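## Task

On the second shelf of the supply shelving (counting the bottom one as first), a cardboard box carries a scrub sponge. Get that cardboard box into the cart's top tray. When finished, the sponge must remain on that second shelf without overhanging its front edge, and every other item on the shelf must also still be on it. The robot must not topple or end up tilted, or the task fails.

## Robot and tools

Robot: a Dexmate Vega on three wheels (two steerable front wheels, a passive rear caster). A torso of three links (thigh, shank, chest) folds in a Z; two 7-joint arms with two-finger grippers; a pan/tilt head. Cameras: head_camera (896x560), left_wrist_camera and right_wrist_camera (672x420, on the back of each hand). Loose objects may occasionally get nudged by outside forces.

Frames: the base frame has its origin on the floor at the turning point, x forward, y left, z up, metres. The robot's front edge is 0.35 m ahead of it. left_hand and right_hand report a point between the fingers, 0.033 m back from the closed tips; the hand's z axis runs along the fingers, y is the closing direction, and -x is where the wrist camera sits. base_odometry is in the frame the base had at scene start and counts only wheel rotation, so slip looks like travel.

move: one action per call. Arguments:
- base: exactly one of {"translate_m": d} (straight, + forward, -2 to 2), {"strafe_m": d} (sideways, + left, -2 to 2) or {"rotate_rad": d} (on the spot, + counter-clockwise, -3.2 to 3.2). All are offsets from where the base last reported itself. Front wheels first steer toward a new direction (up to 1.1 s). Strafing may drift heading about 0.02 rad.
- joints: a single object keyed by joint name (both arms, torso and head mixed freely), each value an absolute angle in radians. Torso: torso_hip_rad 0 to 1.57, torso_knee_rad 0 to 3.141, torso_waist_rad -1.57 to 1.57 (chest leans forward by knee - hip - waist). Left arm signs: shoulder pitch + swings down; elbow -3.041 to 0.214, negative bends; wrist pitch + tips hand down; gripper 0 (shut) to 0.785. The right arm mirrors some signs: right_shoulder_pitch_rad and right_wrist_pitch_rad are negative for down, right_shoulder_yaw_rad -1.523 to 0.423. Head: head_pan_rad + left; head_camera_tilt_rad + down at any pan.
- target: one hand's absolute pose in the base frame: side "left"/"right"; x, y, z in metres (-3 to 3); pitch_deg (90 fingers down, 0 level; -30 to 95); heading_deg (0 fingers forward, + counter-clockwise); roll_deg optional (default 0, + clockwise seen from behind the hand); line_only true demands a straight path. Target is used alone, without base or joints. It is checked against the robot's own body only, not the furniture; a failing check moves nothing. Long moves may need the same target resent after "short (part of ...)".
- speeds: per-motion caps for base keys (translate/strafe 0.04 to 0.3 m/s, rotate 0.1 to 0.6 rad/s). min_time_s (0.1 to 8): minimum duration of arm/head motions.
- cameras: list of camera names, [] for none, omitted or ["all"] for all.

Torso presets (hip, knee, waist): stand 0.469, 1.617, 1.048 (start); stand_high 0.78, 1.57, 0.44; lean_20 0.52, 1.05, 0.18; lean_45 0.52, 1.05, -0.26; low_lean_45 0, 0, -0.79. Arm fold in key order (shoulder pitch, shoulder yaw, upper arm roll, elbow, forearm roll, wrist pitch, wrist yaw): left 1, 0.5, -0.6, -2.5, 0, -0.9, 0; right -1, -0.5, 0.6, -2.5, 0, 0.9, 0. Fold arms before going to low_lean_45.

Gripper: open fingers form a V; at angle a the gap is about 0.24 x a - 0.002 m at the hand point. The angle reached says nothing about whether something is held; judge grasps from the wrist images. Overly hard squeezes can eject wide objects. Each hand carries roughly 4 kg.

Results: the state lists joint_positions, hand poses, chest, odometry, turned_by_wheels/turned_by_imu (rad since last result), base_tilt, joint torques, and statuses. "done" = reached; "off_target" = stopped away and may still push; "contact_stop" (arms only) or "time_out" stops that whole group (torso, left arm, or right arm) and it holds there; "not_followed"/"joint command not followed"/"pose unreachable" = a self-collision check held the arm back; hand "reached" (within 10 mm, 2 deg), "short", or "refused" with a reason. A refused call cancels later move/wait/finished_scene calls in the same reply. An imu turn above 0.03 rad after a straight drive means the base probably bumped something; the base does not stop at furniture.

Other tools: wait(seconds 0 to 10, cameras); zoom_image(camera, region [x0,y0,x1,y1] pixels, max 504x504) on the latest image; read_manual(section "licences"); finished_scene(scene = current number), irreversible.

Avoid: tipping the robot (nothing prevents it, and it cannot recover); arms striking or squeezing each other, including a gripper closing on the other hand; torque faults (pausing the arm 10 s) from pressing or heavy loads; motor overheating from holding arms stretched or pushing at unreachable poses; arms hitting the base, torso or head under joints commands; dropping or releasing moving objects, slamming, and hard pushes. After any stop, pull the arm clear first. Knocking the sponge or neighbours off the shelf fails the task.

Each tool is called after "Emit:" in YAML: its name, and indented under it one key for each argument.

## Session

Emit:
move:
  joints: {"head_pan_rad": -0.9, "head_camera_tilt_rad": 0.3}
  cameras: ["head_camera"]

Scene clock: 1.27 s.
Joint torques (N m): left_arm=[7.03 -0.11 0.97 -3.95 -0.11 -3.23 0.09] | right_arm=[-3.98 -0.49 0.74 -4.1 -0.18 2.33 -0.11]
move: done
base_odometry: x=+0.000 y=+0.000 heading=+0.000
turned_by_wheels: +0.000
turned_by_imu: +0.000
base_tilt: forward=+0.1 right=+0.3
base_status: not commanded
joint_positions: torso_hip_rad=+0.469 torso_knee_rad=+1.617 torso_waist_rad=+1.048 left_shoulder_pitch_rad=+2.207 left_shoulder_yaw_rad=-0.004 left_upper_arm_roll_rad=-0.018 left_elbow_rad=-1.107 left_forearm_roll_rad=-0.008 left_wrist_pitch_rad=-0.518 left_wrist_yaw_rad=+0.011 left_gripper_rad=+0.005 right_shoulder_pitch_rad=-2.186 right_shoulder_yaw_rad=-0.016 right_upper_arm_roll_rad=-0.019 right_elbow_rad=-1.087 right_forearm_roll_rad=-0.017 right_wrist_pitch_rad=+0.491 right_wrist_yaw_rad=+0.011 right_gripper_rad=+0.005 head_pan_rad=-0.899 head_tilt_rad=+0.000 head_camera_tilt_rad=+0.299
joint_status: all done
chest: x=-0.0111 y=+0.0000 z=+1.4155 quat_wxyz=(+0.999, +0.000, +0.050, +0.000) (m; base frame)
left_hand: x=+0.2019 y=+0.2451 z=+0.6135 quat_wxyz=(+0.430, -0.012, +0.902, +0.013) pitch_deg=+39.0 heading_deg=+2.4 roll_deg=+0.9 back=up (m; base frame)
right_hand: x=+0.2001 y=-0.2164 z=+0.6013 quat_wxyz=(+0.418, -0.022, +0.908, +0.011) pitch_deg=+40.6 heading_deg=+2.8 roll_deg=+0.1 back=up (m; base frame)
pictures: head_camera
camera_calibration:
head_camera: T_world_to_cam=[[-0.770849, -0.629837, 0.0953825, -0.173122], [-0.291146, 0.215163, -0.932169, 1.40586], [0.566591, -0.746332, -0.349233, 0.523611], [0, 0, 0, 1]] pos_world=[-0.0208135, -0.0207395, 1.50987]

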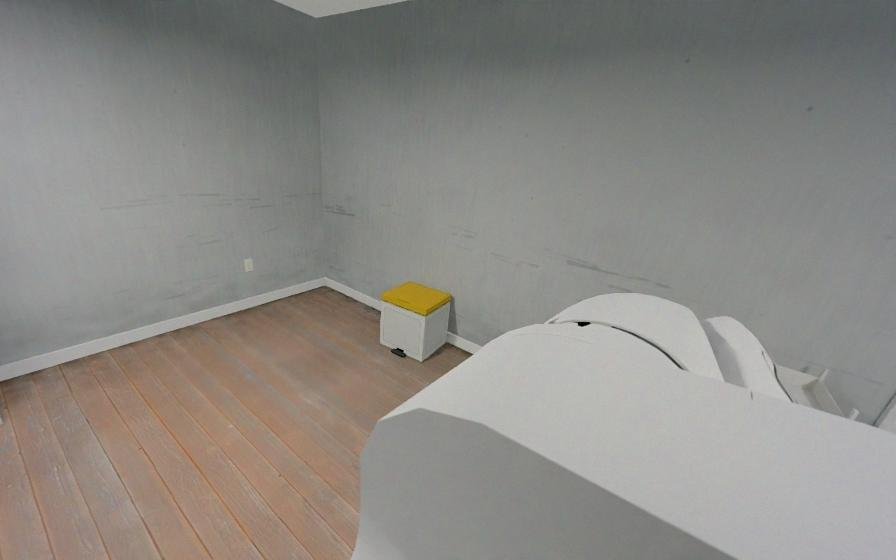

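Emit:
move:
  joints: {"head_pan_rad": 0.3}
  cameras: ["head_camera"]

Emit:
move:
  joints: {"head_pan_rad": -1.9}
  cameras: ["head_camera"]

Scene clock: 3.10 s.
Joint torques (N m): left_arm=[7.17 -0.92 0.98 -4.27 -0.03 -2.83 0.18] | right_arm=[-4.76 0.22 -0.71 -4.67 -0.38 2.45 -0.27]
move: done
base_odometry: x=+0.000 y=+0.000 heading=+0.000
turned_by_wheels: +0.000
turned_by_imu: +0.000
base_tilt: forward=+0.1 right=+0.3
base_status: not commanded
joint_positions: torso_hip_rad=+0.469 torso_knee_rad=+1.617 torso_waist_rad=+1.048 left_shoulder_pitch_rad=+2.207 left_shoulder_yaw_rad=-0.004 left_upper_arm_roll_rad=-0.018 left_elbow_rad=-1.107 left_forearm_roll_rad=-0.008 left_wrist_pitch_rad=-0.518 left_wrist_yaw_rad=+0.011 left_gripper_rad=+0.005 right_shoulder_pitch_rad=-2.186 right_shoulder_yaw_rad=-0.016 right_upper_arm_roll_rad=-0.019 right_elbow_rad=-1.087 right_forearm_roll_rad=-0.017 right_wrist_pitch_rad=+0.491 right_wrist_yaw_rad=+0.011 right_gripper_rad=+0.005 head_pan_rad=+0.299 head_tilt_rad=+0.000 head_camera_tilt_rad=+0.299
joint_status: all done
chest: x=-0.0111 y=+0.0000 z=+1.4155 quat_wxyz=(+0.999, +0.000, +0.050, +0.000) (m; base frame)
left_hand: x=+0.2019 y=+0.2451 z=+0.6135 quat_wxyz=(+0.430, -0.012, +0.902, +0.013) pitch_deg=+39.0 heading_deg=+2.4 roll_deg=+0.9 back=up (m; base frame)
right_hand: x=+0.2001 y=-0.2164 z=+0.6013 quat_wxyz=(+0.418, -0.022, +0.908, +0.011) pitch_deg=+40.6 heading_deg=+2.8 roll_deg=+0.1 back=up (m; base frame)
pictures: head_camera
camera_calibration:
head_camera: T_world_to_cam=[[0.304702, -0.952363, -0.0126841, 0.0712045], [-0.366116, -0.104821, -0.924647, 1.38887], [0.87927, 0.286385, -0.380615, 0.59462], [0, 0, 0, 1]] pos_world=[-0.036041, 0.0431049, 1.51144]

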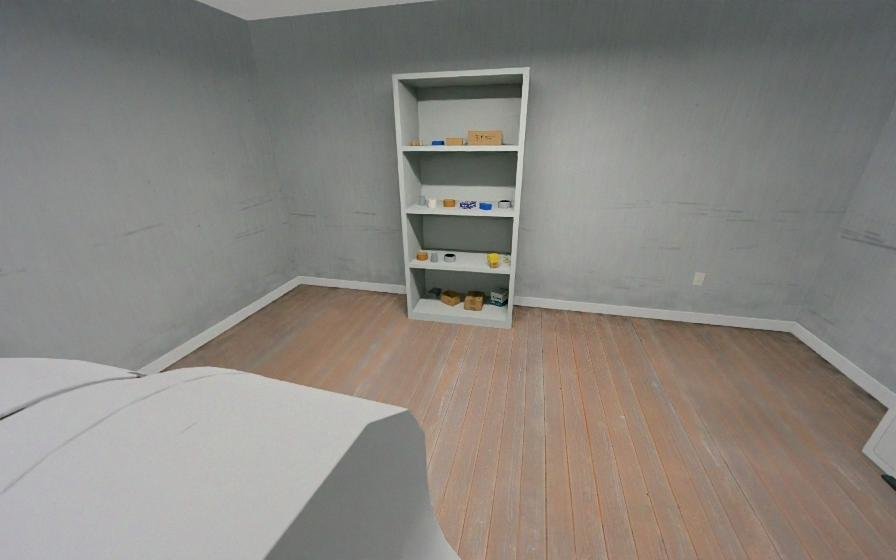

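Scene clock: 5.23 s.
Joint torques (N m): left_arm=[7.64 0.36 1.02 -4.51 -0.05 -3.82 -0.01] | right_arm=[-6.08 -0.08 1.4 -4.6 0 2.91 0]
move: done
base_odometry: x=+0.000 y=+0.000 heading=+0.000
turned_by_wheels: +0.000
turned_by_imu: +0.001
base_tilt: forward=+0.1 right=+0.4
base_status: not commanded
joint_positions: torso_hip_rad=+0.469 torso_knee_rad=+1.617 torso_waist_rad=+1.048 left_shoulder_pitch_rad=+2.207 left_shoulder_yaw_rad=-0.004 left_upper_arm_roll_rad=-0.018 left_elbow_rad=-1.107 left_forearm_roll_rad=-0.008 left_wrist_pitch_rad=-0.518 left_wrist_yaw_rad=+0.011 left_gripper_rad=+0.005 right_shoulder_pitch_rad=-2.186 right_shoulder_yaw_rad=-0.016 right_upper_arm_roll_rad=-0.019 right_elbow_rad=-1.087 right_forearm_roll_rad=-0.017 right_wrist_pitch_rad=+0.491 right_wrist_yaw_rad=+0.011 right_gripper_rad=+0.005 head_pan_rad=-1.899 head_tilt_rad=+0.000 head_camera_tilt_rad=+0.299
joint_status: all done
chest: x=-0.0111 y=+0.0000 z=+1.4155 quat_wxyz=(+0.999, +0.000, +0.050, +0.000) (m; base frame)
left_hand: x=+0.2019 y=+0.2451 z=+0.6135 quat_wxyz=(+0.430, -0.012, +0.902, +0.013) pitch_deg=+39.0 heading_deg=+2.4 roll_deg=+0.9 back=up (m; base frame)
right_hand: x=+0.2001 y=-0.2164 z=+0.6013 quat_wxyz=(+0.418, -0.022, +0.908, +0.011) pitch_deg=+40.6 heading_deg=+2.8 roll_deg=+0.1 back=up (m; base frame)
pictures: head_camera
camera_calibration:
head_camera: T_world_to_cam=[[-0.943028, 0.313056, 0.112664, -0.212276], [-0.0211187, 0.281619, -0.959294, 1.46723], [-0.332041, -0.907021, -0.258964, 0.319467], [0, 0, 0, 1]] pos_world=[-0.0631199, -0.0569841, 1.51415]

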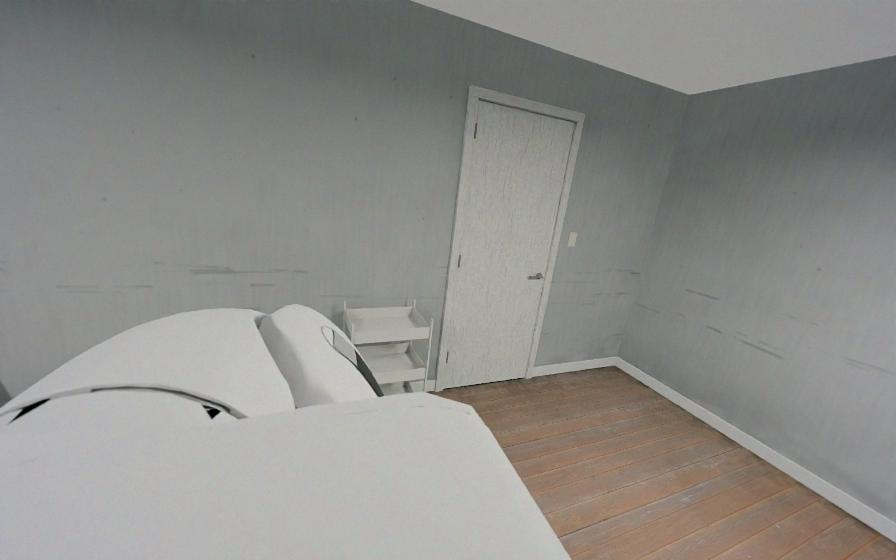

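Emit:
move:
  base: {"rotate_rad": 0.305}
  joints: {"head_pan_rad": 0, "head_camera_tilt_rad": 0.0, "right_gripper_rad": 0.5}
  cameras: []

Emit:
move:
  base: {"translate_m": 1.6}
  joints: {"torso_hip_rad": 0, "torso_knee_rad": 0.4, "torso_waist_rad": -0.1, "left_elbow_rad": -2.8, "left_wrist_pitch_rad": 0, "right_shoulder_pitch_rad": -2.2, "right_elbow_rad": -2.6, "right_wrist_pitch_rad": 0, "right_wrist_yaw_rad": 0, "right_shoulder_yaw_rad": 0, "right_upper_arm_roll_rad": 0, "right_forearm_roll_rad": 0}

Emit:
zoom_image:
  camera: "head_camera"
  region: [300, 100, 700, 400]

Scene clock: 9.70 s.
Joint torques (N m): left_arm=[7.32 -0.13 0.93 -4.83 -0.01 -2.61 0.12] | right_arm=[-3.71 -1.41 1.43 -4.39 -0.29 2.68 0.1]
move: done
base_odometry: x=+0.001 y=+0.000 heading=+0.305
turned_by_wheels: +0.305
turned_by_imu: +0.297
base_tilt: forward=+0.1 right=+0.3
base_status: done
joint_positions: torso_hip_rad=+0.469 torso_knee_rad=+1.617 torso_waist_rad=+1.048 left_shoulder_pitch_rad=+2.207 left_shoulder_yaw_rad=-0.004 left_upper_arm_roll_rad=-0.018 left_elbow_rad=-1.107 left_forearm_roll_rad=-0.008 left_wrist_pitch_rad=-0.518 left_wrist_yaw_rad=+0.011 left_gripper_rad=+0.005 right_shoulder_pitch_rad=-2.186 right_shoulder_yaw_rad=-0.016 right_upper_arm_roll_rad=-0.019 right_elbow_rad=-1.087 right_forearm_roll_rad=-0.017 right_wrist_pitch_rad=+0.491 right_wrist_yaw_rad=+0.011 right_gripper_rad=+0.500 head_pan_rad=-0.001 head_tilt_rad=+0.000 head_camera_tilt_rad=+0.001
joint_status: all done
chest: x=-0.0111 y=+0.0000 z=+1.4155 quat_wxyz=(+0.999, +0.000, +0.050, +0.000) (m; base frame)
left_hand: x=+0.2019 y=+0.2451 z=+0.6135 quat_wxyz=(+0.430, -0.012, +0.902, +0.013) pitch_deg=+39.0 heading_deg=+2.4 roll_deg=+0.9 back=up (m; base frame)
right_hand: x=+0.2001 y=-0.2164 z=+0.6013 quat_wxyz=(+0.418, -0.022, +0.908, +0.011) pitch_deg=+40.6 heading_deg=+2.8 roll_deg=+0.1 back=up (m; base frame)
pictures: none
No camera images: "cameras" was empty.

Scene clock: 16.83 s.
Joint torques (N m): left_arm=[6.26 0.81 1.17 -11.2 0.02 -2.42 0.09] | right_arm=[-9.7 1.93 3.14 -12.91 0.11 3.38 -0.62]
move: done
base_odometry: x=+1.527 y=+0.478 heading=+0.306
turned_by_wheels: +0.001
turned_by_imu: -0.004
base_tilt: forward=+0.2 right=+0.3
base_status: done
joint_positions: torso_hip_rad=+0.001 torso_knee_rad=+0.400 torso_waist_rad=-0.100 left_shoulder_pitch_rad=+2.207 left_shoulder_yaw_rad=-0.004 left_upper_arm_roll_rad=-0.018 left_elbow_rad=-2.794 left_forearm_roll_rad=-0.008 left_wrist_pitch_rad=-0.002 left_wrist_yaw_rad=+0.011 left_gripper_rad=+0.005 right_shoulder_pitch_rad=-2.200 right_shoulder_yaw_rad=+0.000 right_upper_arm_roll_rad=+0.000 right_elbow_rad=-2.598 right_forearm_roll_rad=+0.000 right_wrist_pitch_rad=+0.000 right_wrist_yaw_rad=+0.000 right_gripper_rad=+0.500 head_pan_rad=-0.001 head_tilt_rad=+0.000 head_camera_tilt_rad=+0.001
joint_status: all done
chest: x=-0.0150 y=+0.0000 z=+1.0528 quat_wxyz=(+0.969, +0.000, +0.247, +0.000) (m; base frame)
left_hand: x=+0.4053 y=+0.2405 z=+0.8832 quat_wxyz=(+0.738, -0.005, +0.674, +0.010) pitch_deg=-5.2 heading_deg=+1.2 roll_deg=+0.3 back=up (m; base frame)
right_hand: x=+0.3983 y=-0.2293 z=+0.7518 quat_wxyz=(+0.671, +0.000, +0.742, +0.000) pitch_deg=+5.8 heading_deg=+0.0 roll_deg=+0.0 back=up (m; base frame)
pictures: head_camera, left_wrist_camera, right_wrist_camera
camera_calibration:
head_camera: T_world_to_cam=[[0.0129254, -0.999792, 0.0157958, 0.0111752], [-0.475527, -0.0200425, -0.879473, 1.02575], [0.879606, 0.00385621, -0.475687, 0.548883], [0, 0, 0, 1]] pos_world=[0.00482518, 0.0296148, 1.16304]
left_wrist_camera: T_world_to_cam=[[0.0015434, -0.999858, 0.0167972, 0.221142], [-0.000336563, -0.0167978, -0.999859, 0.949926], [0.999999, 0.00153753, -0.000362441, -0.25177], [0, 0, 0, 1]] pos_world=[0.251748, 0.237454, 0.945986]
right_wrist_camera: T_world_to_cam=[[-0.0474353, -0.99866, 0.0206905, -0.233533], [-0.251808, -0.00808936, -0.967743, 0.877475], [0.966614, -0.0511153, -0.251087, -0.0530133], [0, 0, 0, 1]] pos_world=[0.261121, -0.228832, 0.840691]

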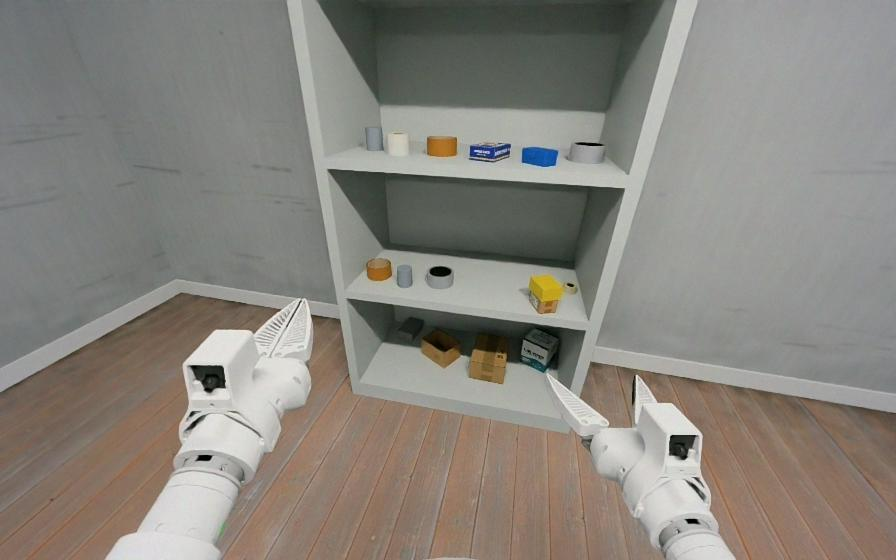

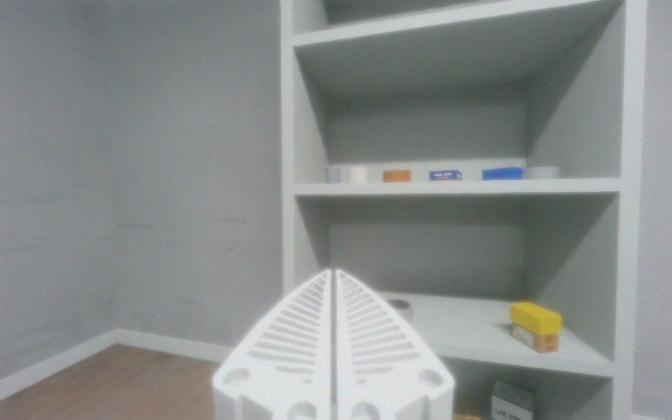

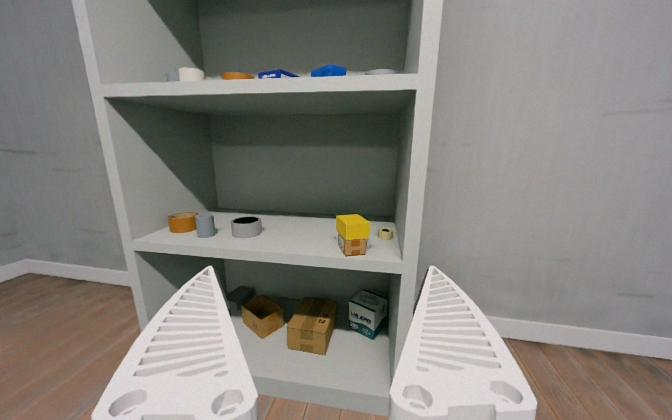

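Scaled by 1.260 from the camera's 896x560 image, which has a finer 960x600 frame.

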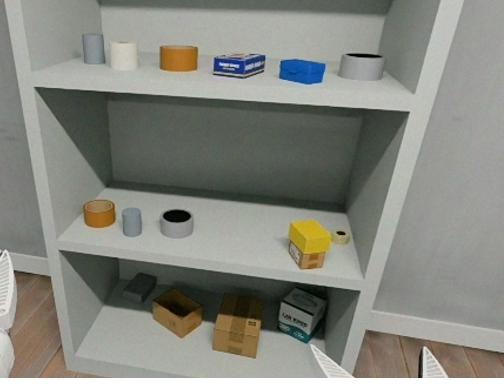

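Emit:
move:
  base: {"rotate_rad": -0.198}
  cameras: []

Emit:
move:
  base: {"translate_m": 0.29}

Emit:
zoom_image:
  camera: "right_wrist_camera"
  region: [150, 100, 504, 400]

Emit:
zoom_image:
  camera: "head_camera"
  region: [300, 220, 700, 480]

Scene clock: 19.83 s.
Joint torques (N m): left_arm=[6.27 0.43 0.85 -11.87 0 -3.27 0.22] | right_arm=[-8.46 2.59 3.17 -13.43 0.02 3.33 -0.31]
move: done
base_odometry: x=+1.528 y=+0.478 heading=+0.108
turned_by_wheels: -0.198
turned_by_imu: -0.189
base_tilt: forward=+0.1 right=+0.3
base_status: done
joint_positions: torso_hip_rad=+0.001 torso_knee_rad=+0.400 torso_waist_rad=-0.100 left_shoulder_pitch_rad=+2.207 left_shoulder_yaw_rad=-0.004 left_upper_arm_roll_rad=-0.018 left_elbow_rad=-2.800 left_forearm_roll_rad=-0.008 left_wrist_pitch_rad=+0.000 left_wrist_yaw_rad=+0.011 left_gripper_rad=+0.005 right_shoulder_pitch_rad=-2.200 right_shoulder_yaw_rad=+0.000 right_upper_arm_roll_rad=+0.000 right_elbow_rad=-2.599 right_forearm_roll_rad=+0.000 right_wrist_pitch_rad=+0.000 right_wrist_yaw_rad=+0.000 right_gripper_rad=+0.500 head_pan_rad=-0.001 head_tilt_rad=+0.000 head_camera_tilt_rad=+0.001
joint_status: not commanded
chest: x=-0.0150 y=+0.0000 z=+1.0528 quat_wxyz=(+0.969, +0.000, +0.247, +0.000) (m; base frame)
left_hand: x=+0.4052 y=+0.2404 z=+0.8861 quat_wxyz=(+0.739, -0.005, +0.673, +0.010) pitch_deg=-5.4 heading_deg=+1.2 roll_deg=+0.3 back=up (m; base frame)
right_hand: x=+0.3985 y=-0.2293 z=+0.7527 quat_wxyz=(+0.671, +0.000, +0.742, +0.000) pitch_deg=+5.7 heading_deg=+0.0 roll_deg=+0.0 back=up (m; base frame)
pictures: none
No camera images: "cameras" was empty.

Scene clock: 22.60 s.
Joint torques (N m): left_arm=[6.13 0.79 1.06 -11.42 -0.06 -3.41 0.24] | right_arm=[-9.5 0.81 2.93 -12.85 0.22 4.6 -0.42]
move: done
base_odometry: x=+1.816 y=+0.509 heading=+0.107
turned_by_wheels: -0.001
turned_by_imu: -0.002
base_tilt: forward=+0.2 right=+0.3
base_status: done
joint_positions: torso_hip_rad=+0.001 torso_knee_rad=+0.400 torso_waist_rad=-0.100 left_shoulder_pitch_rad=+2.207 left_shoulder_yaw_rad=-0.004 left_upper_arm_roll_rad=-0.018 left_elbow_rad=-2.800 left_forearm_roll_rad=-0.008 left_wrist_pitch_rad=+0.000 left_wrist_yaw_rad=+0.011 left_gripper_rad=+0.005 right_shoulder_pitch_rad=-2.200 right_shoulder_yaw_rad=+0.000 right_upper_arm_roll_rad=+0.000 right_elbow_rad=-2.599 right_forearm_roll_rad=+0.000 right_wrist_pitch_rad=+0.000 right_wrist_yaw_rad=+0.000 right_gripper_rad=+0.500 head_pan_rad=-0.001 head_tilt_rad=+0.000 head_camera_tilt_rad=+0.001
joint_status: not commanded
chest: x=-0.0150 y=+0.0000 z=+1.0528 quat_wxyz=(+0.969, +0.000, +0.247, +0.000) (m; base frame)
left_hand: x=+0.4052 y=+0.2404 z=+0.8861 quat_wxyz=(+0.739, -0.005, +0.673, +0.010) pitch_deg=-5.4 heading_deg=+1.2 roll_deg=+0.3 back=up (m; base frame)
right_hand: x=+0.3985 y=-0.2293 z=+0.7527 quat_wxyz=(+0.671, +0.000, +0.742, +0.000) pitch_deg=+5.7 heading_deg=+0.0 roll_deg=+0.0 back=up (m; base frame)
pictures: head_camera, left_wrist_camera, right_wrist_camera
camera_calibration:
head_camera: T_world_to_cam=[[0.0129254, -0.999792, 0.0157958, 0.0111752], [-0.475527, -0.0200425, -0.879473, 1.02575], [0.879606, 0.00385621, -0.475687, 0.548883], [0, 0, 0, 1]] pos_world=[0.00482518, 0.0296148, 1.16304]
left_wrist_camera: T_world_to_cam=[[0.00138428, -0.999858, 0.0168047, 0.221135], [0.00316278, -0.0168003, -0.999854, 0.951446], [0.999994, 0.00143723, 0.00313907, -0.254763], [0, 0, 0, 1]] pos_world=[0.251446, 0.237454, 0.94839]
right_wrist_camera: T_world_to_cam=[[-0.0475559, -0.998655, 0.0206646, -0.233495], [-0.250822, -0.00808614, -0.968, 0.878206], [0.966864, -0.0512172, -0.2501, -0.0537321], [0, 0, 0, 1]] pos_world=[0.261121, -0.228832, 0.84149]

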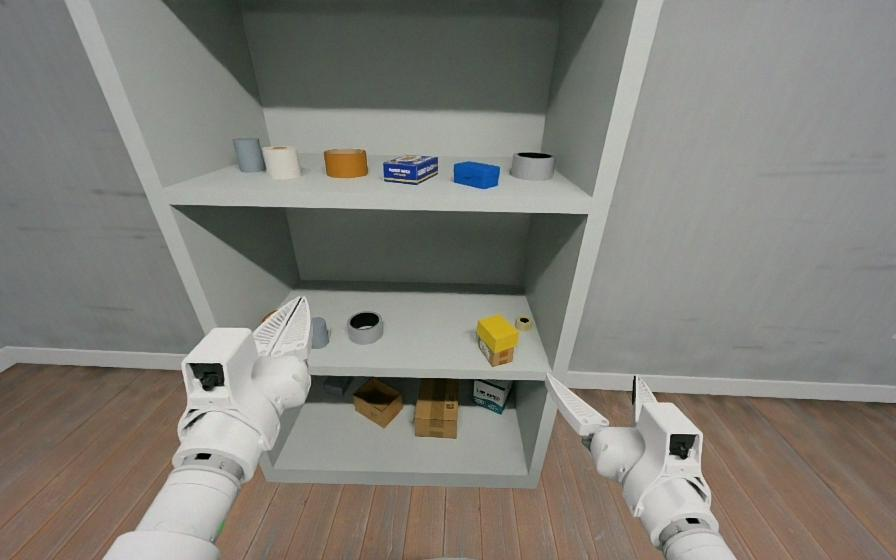

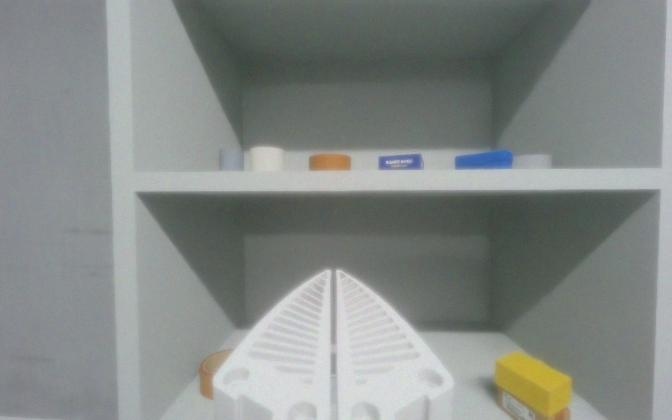

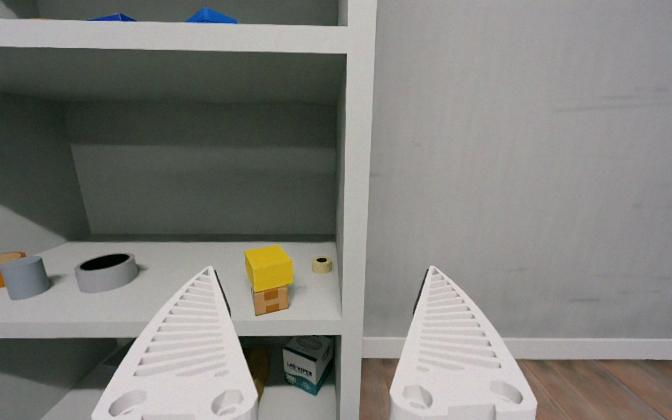

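Scaled by 1.424 from the camera's 672x420 image, which has a finer 960x600 frame.

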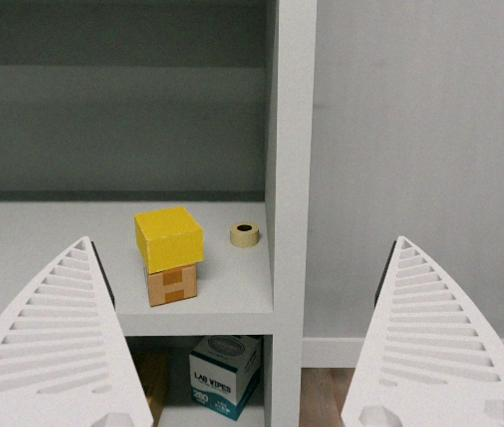

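Scaled by 1.260 from the camera's 896x560 image, which has a finer 960x600 frame.

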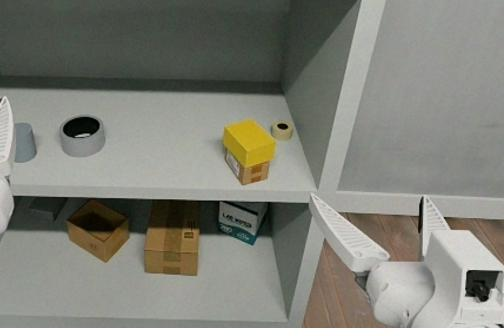

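Emit:
move:
  target: {"side":"right","x":0.696,"y":-0.137,"z":0.63,"pitch_deg":20,"heading_deg":19,"line_only":true}
  cameras: ["right_wrist_camera"]

Emit:
zoom_image:
  camera: "right_wrist_camera"
  region: [150, 100, 504, 400]

Scene clock: 29.80 s.
Joint torques (N m): left_arm=[6.06 0.11 0.8 -12.11 -0.01 -2.99 0.04] | right_arm=[21.09 -1.78 0.06 -9.49 0.27 2.84 0.37]
move: done
base_odometry: x=+1.816 y=+0.509 heading=+0.107
turned_by_wheels: +0.000
turned_by_imu: +0.002
base_tilt: forward=+0.2 right=+0.3
base_status: not commanded
joint_positions: torso_hip_rad=+0.001 torso_knee_rad=+0.400 torso_waist_rad=-0.100 left_shoulder_pitch_rad=+2.207 left_shoulder_yaw_rad=-0.004 left_upper_arm_roll_rad=-0.018 left_elbow_rad=-2.800 left_forearm_roll_rad=-0.008 left_wrist_pitch_rad=+0.000 left_wrist_yaw_rad=+0.011 left_gripper_rad=+0.005 right_shoulder_pitch_rad=-1.046 right_shoulder_yaw_rad=-0.155 right_upper_arm_roll_rad=-0.068 right_elbow_rad=-1.813 right_forearm_roll_rad=+0.070 right_wrist_pitch_rad=-0.593 right_wrist_yaw_rad=+0.262 right_gripper_rad=+0.500 head_pan_rad=-0.001 head_tilt_rad=+0.000 head_camera_tilt_rad=+0.001
joint_status: not commanded
chest: x=-0.0150 y=+0.0000 z=+1.0528 quat_wxyz=(+0.969, +0.000, +0.247, +0.000) (m; base frame)
left_hand: x=+0.4052 y=+0.2404 z=+0.8861 quat_wxyz=(+0.739, -0.005, +0.673, +0.010) pitch_deg=-5.4 heading_deg=+1.2 roll_deg=+0.3 back=up (m; base frame)
right_hand: x=+0.6946 y=-0.1374 z=+0.6299 quat_wxyz=(+0.566, -0.135, +0.808, +0.094) pitch_deg=+20.0 heading_deg=+18.9 roll_deg=+0.0 back=up (m; base frame)
right_hand_status: reached (straight line, planned for 4.1 s): 1 mm and 0.1 deg off.
pictures: right_wrist_camera
camera_calibration:
right_wrist_camera: T_world_to_cam=[[0.284739, -0.958074, 0.0319179, -0.35748], [-0.452774, -0.163763, -0.876457, 0.895567], [0.844937, 0.235109, -0.480421, -0.0969915], [0, 0, 0, 1]] pos_world=[0.58923, -0.173028, 0.749739]

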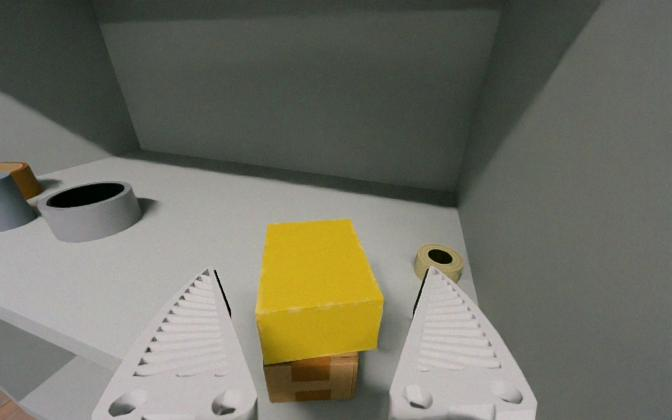

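Scaled by 1.424 from the camera's 672x420 image, which has a finer 960x600 frame.

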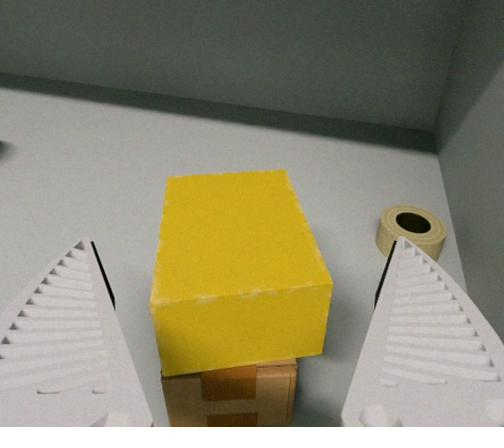

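Emit:
move:
  joints: {"right_gripper_rad": 0.2}
  cameras: []

Emit:
move:
  target: {"side":"right","x":0.696,"y":-0.136,"z":0.685,"pitch_deg":20,"heading_deg":19,"line_only":true}
  cameras: ["right_wrist_camera"]

Emit:
move:
  target: {"side":"right","x":0.735,"y":0.08,"z":0.60,"pitch_deg":20,"heading_deg":19}
  cameras: ["right_wrist_camera","head_camera"]

Scene clock: 31.03 s.
Joint torques (N m): left_arm=[4.99 0.77 0.9 -11.39 0.01 -3.4 0.06] | right_arm=[19.33 -1.21 -0.51 -9.01 0.61 3.34 0.21]
move: done
base_odometry: x=+1.816 y=+0.509 heading=+0.107
turned_by_wheels: +0.000
turned_by_imu: +0.000
base_tilt: forward=+0.2 right=+0.3
base_status: not commanded
joint_positions: torso_hip_rad=+0.001 torso_knee_rad=+0.400 torso_waist_rad=-0.100 left_shoulder_pitch_rad=+2.207 left_shoulder_yaw_rad=-0.004 left_upper_arm_roll_rad=-0.018 left_elbow_rad=-2.800 left_forearm_roll_rad=-0.008 left_wrist_pitch_rad=+0.000 left_wrist_yaw_rad=+0.011 left_gripper_rad=+0.005 right_shoulder_pitch_rad=-1.041 right_shoulder_yaw_rad=-0.156 right_upper_arm_roll_rad=-0.069 right_elbow_rad=-1.808 right_forearm_roll_rad=+0.071 right_wrist_pitch_rad=-0.594 right_wrist_yaw_rad=+0.263 right_gripper_rad=+0.200 head_pan_rad=-0.001 head_tilt_rad=+0.000 head_camera_tilt_rad=+0.001
joint_status: all done
chest: x=-0.0150 y=+0.0000 z=+1.0528 quat_wxyz=(+0.969, +0.000, +0.247, +0.000) (m; base frame)
left_hand: x=+0.4052 y=+0.2404 z=+0.8861 quat_wxyz=(+0.739, -0.005, +0.673, +0.010) pitch_deg=-5.4 heading_deg=+1.2 roll_deg=+0.3 back=up (m; base frame)
right_hand: x=+0.6957 y=-0.1372 z=+0.6296 quat_wxyz=(+0.565, -0.135, +0.808, +0.095) pitch_deg=+20.0 heading_deg=+19.0 roll_deg=+0.0 back=up (m; base frame)
pictures: none
No camera images: "cameras" was empty.

Scene clock: 33.37 s.
Joint torques (N m): left_arm=[6.34 -0.06 1.15 -11.66 0.06 -3.26 0.18] | right_arm=[19.42 -1.97 4.38 -13.94 0.51 2.81 0.18]
move: done
base_odometry: x=+1.816 y=+0.509 heading=+0.107
turned_by_wheels: +0.000
turned_by_imu: +0.001
base_tilt: forward=+0.2 right=+0.4
base_status: not commanded
joint_positions: torso_hip_rad=+0.001 torso_knee_rad=+0.400 torso_waist_rad=-0.100 left_shoulder_pitch_rad=+2.207 left_shoulder_yaw_rad=-0.004 left_upper_arm_roll_rad=-0.018 left_elbow_rad=-2.800 left_forearm_roll_rad=-0.008 left_wrist_pitch_rad=+0.000 left_wrist_yaw_rad=+0.011 left_gripper_rad=+0.005 right_shoulder_pitch_rad=-1.006 right_shoulder_yaw_rad=-0.160 right_upper_arm_roll_rad=-0.057 right_elbow_rad=-1.962 right_forearm_roll_rad=+0.082 right_wrist_pitch_rad=-0.783 right_wrist_yaw_rad=+0.264 right_gripper_rad=+0.200 head_pan_rad=-0.001 head_tilt_rad=+0.000 head_camera_tilt_rad=+0.001
joint_status: not commanded
chest: x=-0.0150 y=+0.0000 z=+1.0528 quat_wxyz=(+0.969, +0.000, +0.247, +0.000) (m; base frame)
left_hand: x=+0.4052 y=+0.2404 z=+0.8861 quat_wxyz=(+0.739, -0.005, +0.673, +0.010) pitch_deg=-5.4 heading_deg=+1.2 roll_deg=+0.3 back=up (m; base frame)
right_hand: x=+0.6958 y=-0.1359 z=+0.6826 quat_wxyz=(+0.565, -0.135, +0.808, +0.095) pitch_deg=+20.1 heading_deg=+19.0 roll_deg=+0.0 back=up (m; base frame)
right_hand_status: reached (straight line, planned for 0.9 s): 2 mm and 0.1 deg off.
pictures: right_wrist_camera
camera_calibration:
right_wrist_camera: T_world_to_cam=[[0.286287, -0.95762, 0.0316746, -0.358899], [-0.454016, -0.164695, -0.87564, 0.94276], [0.843747, 0.236304, -0.481925, -0.0710591], [0, 0, 0, 1]] pos_world=[0.590733, -0.17163, 0.802641]

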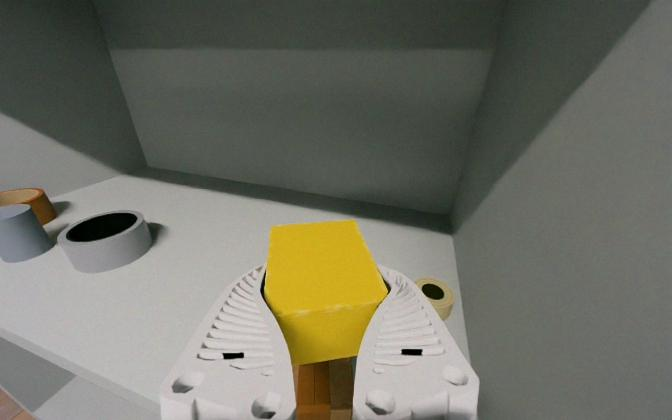

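Scene clock: 37.37 s.
Joint torques (N m): left_arm=[5.9 -0.25 0.84 -11.33 -0.06 -3.41 0.14] | right_arm=[20.83 10.17 -2.14 -9.25 -0.32 3.01 -0.17]
move: done
base_odometry: x=+1.816 y=+0.509 heading=+0.107
turned_by_wheels: +0.000
turned_by_imu: +0.001
base_tilt: forward=+0.1 right=+0.4
base_status: not commanded
joint_positions: torso_hip_rad=+0.001 torso_knee_rad=+0.400 torso_waist_rad=-0.100 left_shoulder_pitch_rad=+2.207 left_shoulder_yaw_rad=-0.004 left_upper_arm_roll_rad=-0.018 left_elbow_rad=-2.800 left_forearm_roll_rad=-0.008 left_wrist_pitch_rad=+0.000 left_wrist_yaw_rad=+0.011 left_gripper_rad=+0.005 right_shoulder_pitch_rad=-0.809 right_shoulder_yaw_rad=+0.182 right_upper_arm_roll_rad=-0.362 right_elbow_rad=-1.301 right_forearm_roll_rad=-0.048 right_wrist_pitch_rad=-0.390 right_wrist_yaw_rad=-0.068 right_gripper_rad=+0.200 head_pan_rad=-0.001 head_tilt_rad=+0.000 head_camera_tilt_rad=+0.001
joint_status: not commanded
chest: x=-0.0150 y=+0.0000 z=+1.0528 quat_wxyz=(+0.969, +0.000, +0.247, +0.000) (m; base frame)
left_hand: x=+0.4052 y=+0.2404 z=+0.8861 quat_wxyz=(+0.739, -0.005, +0.673, +0.010) pitch_deg=-5.4 heading_deg=+1.2 roll_deg=+0.3 back=up (m; base frame)
right_hand: x=+0.7347 y=+0.0783 z=+0.5997 quat_wxyz=(+0.565, -0.135, +0.808, +0.095) pitch_deg=+20.1 heading_deg=+19.0 roll_deg=+0.0 back=up (m; base frame)
right_hand_status: reached (straight line, planned for 2.4 s): 2 mm and 0.1 deg off.
pictures: head_camera, right_wrist_camera
camera_calibration:
head_camera: T_world_to_cam=[[0.0129254, -0.999792, 0.0157958, 0.0111752], [-0.475527, -0.0200425, -0.879473, 1.02575], [0.879606, 0.00385621, -0.475687, 0.548883], [0, 0, 0, 1]] pos_world=[0.00482518, 0.0296148, 1.16304]
right_wrist_camera: T_world_to_cam=[[0.285741, -0.957788, 0.0315447, -0.161718], [-0.454033, -0.164295, -0.875706, 0.92312], [0.843923, 0.235903, -0.481813, -0.194563], [0, 0, 0, 1]] pos_world=[0.629532, 0.0426707, 0.719741]

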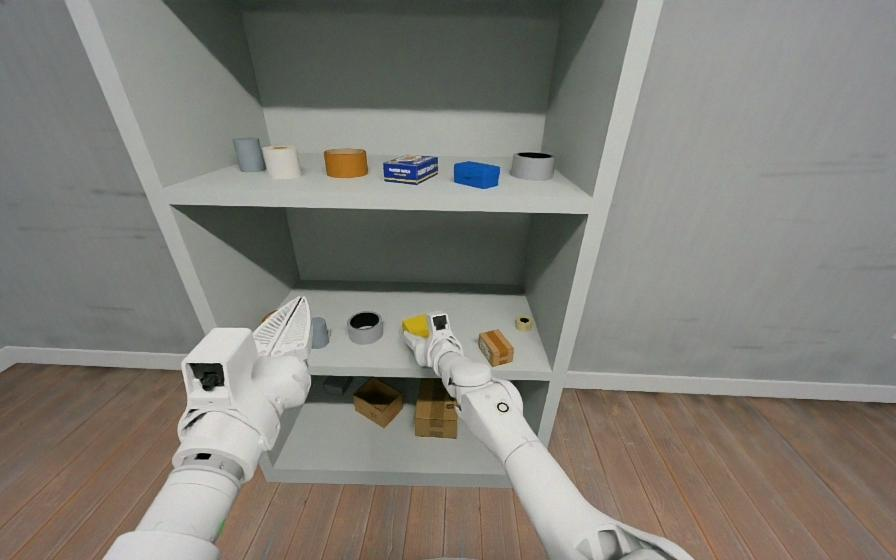

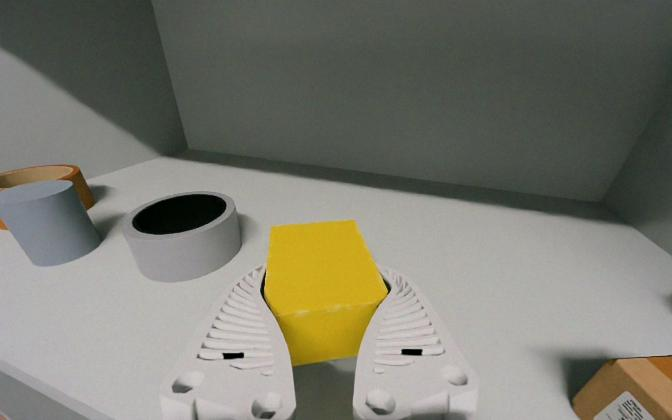

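Emit:
move:
  target: {"side":"right","x":0.735,"y":0.08,"z":0.577,"pitch_deg":20,"heading_deg":19,"line_only":true}
  cameras: ["right_wrist_camera"]

Scene clock: 39.70 s.
Joint torques (N m): left_arm=[5.6 0.25 0.84 -11.47 0 -3.68 0.09] | right_arm=[20.21 7.01 2.92 -6.49 0.01 2.06 -0.17]
move: done
base_odometry: x=+1.816 y=+0.509 heading=+0.107
turned_by_wheels: +0.000
turned_by_imu: +0.001
base_tilt: forward=+0.1 right=+0.4
base_status: not commanded
joint_positions: torso_hip_rad=+0.001 torso_knee_rad=+0.400 torso_waist_rad=-0.100 left_shoulder_pitch_rad=+2.207 left_shoulder_yaw_rad=-0.004 left_upper_arm_roll_rad=-0.018 left_elbow_rad=-2.800 left_forearm_roll_rad=-0.008 left_wrist_pitch_rad=+0.000 left_wrist_yaw_rad=+0.011 left_gripper_rad=+0.005 right_shoulder_pitch_rad=-0.793 right_shoulder_yaw_rad=+0.185 right_upper_arm_roll_rad=-0.361 right_elbow_rad=-1.193 right_forearm_roll_rad=-0.044 right_wrist_pitch_rad=-0.298 right_wrist_yaw_rad=-0.073 right_gripper_rad=+0.200 head_pan_rad=-0.001 head_tilt_rad=+0.000 head_camera_tilt_rad=+0.001
joint_status: not commanded
chest: x=-0.0150 y=+0.0000 z=+1.0528 quat_wxyz=(+0.969, +0.000, +0.247, +0.000) (m; base frame)
left_hand: x=+0.4052 y=+0.2404 z=+0.8861 quat_wxyz=(+0.739, -0.005, +0.673, +0.010) pitch_deg=-5.4 heading_deg=+1.2 roll_deg=+0.3 back=up (m; base frame)
right_hand: x=+0.7348 y=+0.0800 z=+0.5778 quat_wxyz=(+0.566, -0.135, +0.808, +0.095) pitch_deg=+20.0 heading_deg=+19.0 roll_deg=+0.0 back=up (m; base frame)
right_hand_status: reached (straight line, planned for 0.7 s): 1 mm and 0.0 deg off.
pictures: right_wrist_camera
camera_calibration:
right_wrist_camera: T_world_to_cam=[[0.286485, -0.957545, 0.0321653, -0.160308], [-0.453106, -0.164991, -0.876055, 0.903825], [0.844169, 0.236402, -0.481137, -0.206212], [0, 0, 0, 1]] pos_world=[0.629532, 0.0443702, 0.69774]

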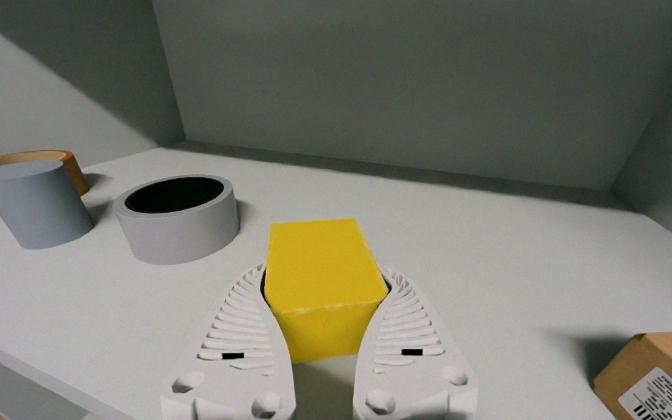

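Emit:
move:
  target: {"side":"right","x":0.735,"y":0.08,"z":0.573,"pitch_deg":20,"heading_deg":19,"line_only":true}
  cameras: []

Emit:
move:
  joints: {"right_gripper_rad": 0.42}
  cameras: ["right_wrist_camera"]

Emit:
move:
  target: {"side":"right","x":0.625,"y":0.043,"z":0.64,"pitch_deg":20,"heading_deg":19,"line_only":true}
  cameras: ["right_wrist_camera"]

Emit:
move:
  target: {"side":"right","x":0.60,"y":-0.164,"z":0.61,"pitch_deg":20,"heading_deg":19,"line_only":true}
  cameras: ["right_wrist_camera"]

Emit:
zoom_image:
  camera: "right_wrist_camera"
  region: [150, 100, 504, 400]

Scene clock: 41.17 s.
Joint torques (N m): left_arm=[6.19 0.56 1.09 -11.14 0.04 -3.28 0.06] | right_arm=[17.62 6.97 3.07 -1.31 0.13 0.27 -0.41]
move: done
base_odometry: x=+1.816 y=+0.509 heading=+0.107
turned_by_wheels: +0.000
turned_by_imu: +0.000
base_tilt: forward=+0.1 right=+0.3
base_status: not commanded
joint_positions: torso_hip_rad=+0.001 torso_knee_rad=+0.400 torso_waist_rad=-0.100 left_shoulder_pitch_rad=+2.207 left_shoulder_yaw_rad=-0.004 left_upper_arm_roll_rad=-0.018 left_elbow_rad=-2.800 left_forearm_roll_rad=-0.008 left_wrist_pitch_rad=+0.000 left_wrist_yaw_rad=+0.011 left_gripper_rad=+0.005 right_shoulder_pitch_rad=-0.789 right_shoulder_yaw_rad=+0.186 right_upper_arm_roll_rad=-0.361 right_elbow_rad=-1.174 right_forearm_roll_rad=-0.043 right_wrist_pitch_rad=-0.281 right_wrist_yaw_rad=-0.074 right_gripper_rad=+0.200 head_pan_rad=-0.001 head_tilt_rad=+0.000 head_camera_tilt_rad=+0.001
joint_status: not commanded
chest: x=-0.0152 y=+0.0000 z=+1.0528 quat_wxyz=(+0.969, +0.000, +0.247, +0.000) (m; base frame)
left_hand: x=+0.4051 y=+0.2404 z=+0.8862 quat_wxyz=(+0.739, -0.005, +0.673, +0.010) pitch_deg=-5.4 heading_deg=+1.2 roll_deg=+0.3 back=up (m; base frame)
right_hand: x=+0.7349 y=+0.0802 z=+0.5746 quat_wxyz=(+0.566, -0.135, +0.808, +0.095) pitch_deg=+19.9 heading_deg=+19.0 roll_deg=+0.0 back=up (m; base frame)
right_hand_status: reached (straight line, planned for 0.3 s): 2 mm and 0.1 deg off.
pictures: none
No camera images: "cameras" was empty.

Scene clock: 41.90 s.
Joint torques (N m): left_arm=[4.38 0.66 1.12 -11.36 0.09 -3.57 0.04] | right_arm=[22.39 7.86 2.63 -9.42 -0.03 4.14 -0.21]
move: done
base_odometry: x=+1.816 y=+0.509 heading=+0.107
turned_by_wheels: +0.000
turned_by_imu: +0.000
base_tilt: forward=+0.1 right=+0.3
base_status: not commanded
joint_positions: torso_hip_rad=+0.001 torso_knee_rad=+0.400 torso_waist_rad=-0.100 left_shoulder_pitch_rad=+2.207 left_shoulder_yaw_rad=-0.004 left_upper_arm_roll_rad=-0.018 left_elbow_rad=-2.800 left_forearm_roll_rad=-0.008 left_wrist_pitch_rad=+0.000 left_wrist_yaw_rad=+0.011 left_gripper_rad=+0.005 right_shoulder_pitch_rad=-0.789 right_shoulder_yaw_rad=+0.186 right_upper_arm_roll_rad=-0.361 right_elbow_rad=-1.169 right_forearm_roll_rad=-0.042 right_wrist_pitch_rad=-0.278 right_wrist_yaw_rad=-0.074 right_gripper_rad=+0.420 head_pan_rad=-0.001 head_tilt_rad=+0.000 head_camera_tilt_rad=+0.001
joint_status: all done
chest: x=-0.0151 y=+0.0000 z=+1.0528 quat_wxyz=(+0.969, +0.000, +0.247, +0.000) (m; base frame)
left_hand: x=+0.4052 y=+0.2404 z=+0.8862 quat_wxyz=(+0.739, -0.005, +0.673, +0.010) pitch_deg=-5.4 heading_deg=+1.2 roll_deg=+0.3 back=up (m; base frame)
right_hand: x=+0.7346 y=+0.0800 z=+0.5728 quat_wxyz=(+0.565, -0.135, +0.808, +0.095) pitch_deg=+20.0 heading_deg=+19.0 roll_deg=+0.0 back=up (m; base frame)
pictures: right_wrist_camera
camera_calibration:
right_wrist_camera: T_world_to_cam=[[0.286443, -0.957556, 0.0322066, -0.160095], [-0.453376, -0.165083, -0.875898, 0.899507], [0.844038, 0.236293, -0.48142, -0.208118], [0, 0, 0, 1]] pos_world=[0.629332, 0.0443703, 0.692841]

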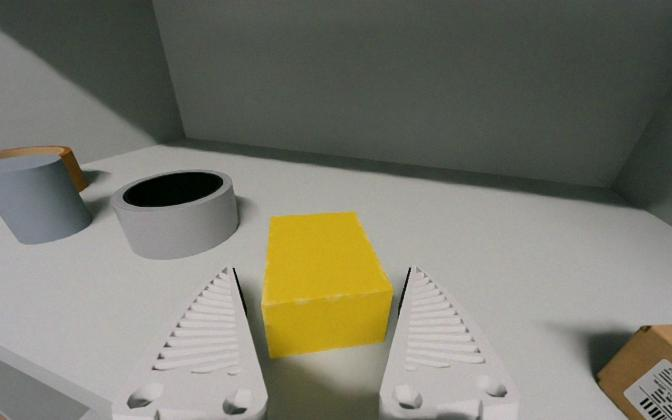

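Scene clock: 46.23 s.
Joint torques (N m): left_arm=[5.72 0.38 0.98 -11.86 -0.04 -2.93 0.03] | right_arm=[5.71 2.88 -3.96 -13.58 -0.17 2.62 0.47]
move: done
base_odometry: x=+1.816 y=+0.509 heading=+0.107
turned_by_wheels: +0.000
turned_by_imu: +0.001
base_tilt: forward=+0.1 right=+0.3
base_status: not commanded
joint_positions: torso_hip_rad=+0.001 torso_knee_rad=+0.400 torso_waist_rad=-0.100 left_shoulder_pitch_rad=+2.207 left_shoulder_yaw_rad=-0.004 left_upper_arm_roll_rad=-0.018 left_elbow_rad=-2.800 left_forearm_roll_rad=-0.008 left_wrist_pitch_rad=+0.000 left_wrist_yaw_rad=+0.011 left_gripper_rad=+0.005 right_shoulder_pitch_rad=-1.166 right_shoulder_yaw_rad=+0.073 right_upper_arm_roll_rad=-0.407 right_elbow_rad=-1.947 right_forearm_roll_rad=-0.094 right_wrist_pitch_rad=-0.665 right_wrist_yaw_rad=-0.043 right_gripper_rad=+0.420 head_pan_rad=-0.001 head_tilt_rad=+0.000 head_camera_tilt_rad=+0.001
joint_status: not commanded
chest: x=-0.0151 y=+0.0000 z=+1.0528 quat_wxyz=(+0.969, +0.000, +0.247, +0.000) (m; base frame)
left_hand: x=+0.4052 y=+0.2404 z=+0.8862 quat_wxyz=(+0.739, -0.005, +0.673, +0.010) pitch_deg=-5.4 heading_deg=+1.2 roll_deg=+0.3 back=up (m; base frame)
right_hand: x=+0.6260 y=+0.0431 z=+0.6389 quat_wxyz=(+0.565, -0.135, +0.808, +0.094) pitch_deg=+20.0 heading_deg=+19.0 roll_deg=+0.0 back=up (m; base frame)
right_hand_status: reached (straight line, planned for 2.8 s): 1 mm and 0.1 deg off.
pictures: right_wrist_camera
camera_calibration:
right_wrist_camera: T_world_to_cam=[[0.285872, -0.957728, 0.0321656, -0.166119], [-0.453499, -0.164782, -0.875891, 0.902132], [0.844166, 0.235806, -0.481435, -0.0759647], [0, 0, 0, 1]] pos_world=[0.520732, 0.00747094, 0.758941]

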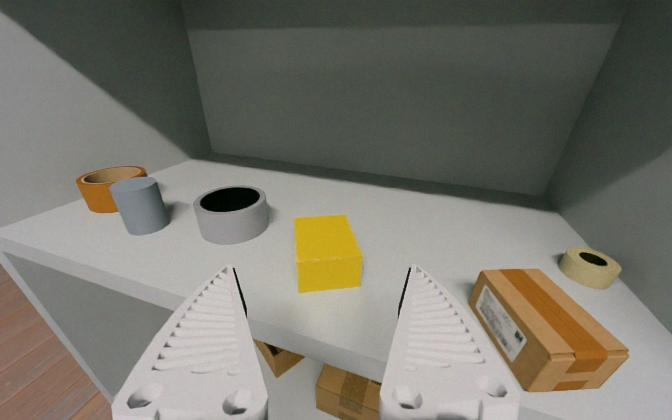

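Scene clock: 49.40 s.
Joint torques (N m): left_arm=[5.06 0.57 1.14 -11 -0.08 -2.88 0.12] | right_arm=[3.07 -3.34 5.02 -14.51 0.42 3.18 0.35]
move: done
base_odometry: x=+1.816 y=+0.509 heading=+0.107
turned_by_wheels: +0.000
turned_by_imu: +0.001
base_tilt: forward=+0.2 right=+0.3
base_status: not commanded
joint_positions: torso_hip_rad=+0.001 torso_knee_rad=+0.400 torso_waist_rad=-0.100 left_shoulder_pitch_rad=+2.207 left_shoulder_yaw_rad=-0.004 left_upper_arm_roll_rad=-0.018 left_elbow_rad=-2.800 left_forearm_roll_rad=-0.008 left_wrist_pitch_rad=+0.000 left_wrist_yaw_rad=+0.011 left_gripper_rad=+0.005 right_shoulder_pitch_rad=-1.349 right_shoulder_yaw_rad=-0.202 right_upper_arm_roll_rad=+0.007 right_elbow_rad=-2.050 right_forearm_roll_rad=+0.104 right_wrist_pitch_rad=-0.534 right_wrist_yaw_rad=+0.278 right_gripper_rad=+0.420 head_pan_rad=-0.001 head_tilt_rad=+0.000 head_camera_tilt_rad=+0.001
joint_status: not commanded
chest: x=-0.0151 y=+0.0000 z=+1.0528 quat_wxyz=(+0.969, +0.000, +0.247, +0.000) (m; base frame)
left_hand: x=+0.4052 y=+0.2404 z=+0.8862 quat_wxyz=(+0.739, -0.005, +0.673, +0.010) pitch_deg=-5.4 heading_deg=+1.2 roll_deg=+0.3 back=up (m; base frame)
right_hand: x=+0.6004 y=-0.1613 z=+0.6093 quat_wxyz=(+0.565, -0.135, +0.808, +0.095) pitch_deg=+20.1 heading_deg=+19.0 roll_deg=+0.1 back=up (m; base frame)
right_hand_status: reached (straight line, planned for 1.7 s): 3 mm and 0.1 deg off.
pictures: right_wrist_camera
camera_calibration:
right_wrist_camera: T_world_to_cam=[[0.285969, -0.957729, 0.0312466, -0.353112], [-0.454183, -0.164184, -0.875649, 0.831224], [0.843765, 0.236217, -0.481936, -0.0198226], [0, 0, 0, 1]] pos_world=[0.495233, -0.19703, 0.729341]

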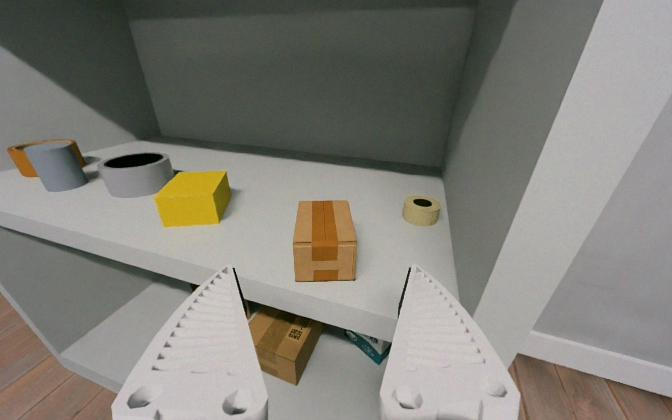

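Scaled by 1.424 from the camera's 672x420 image, which has a finer 960x600 frame.

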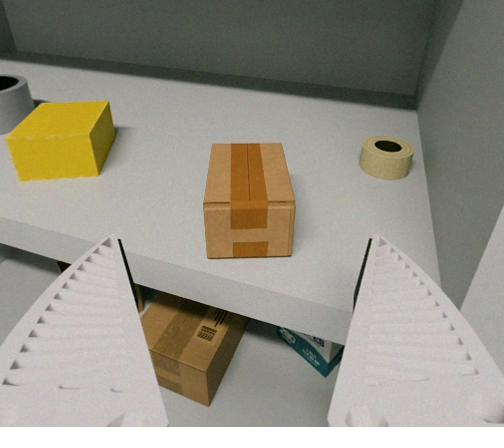

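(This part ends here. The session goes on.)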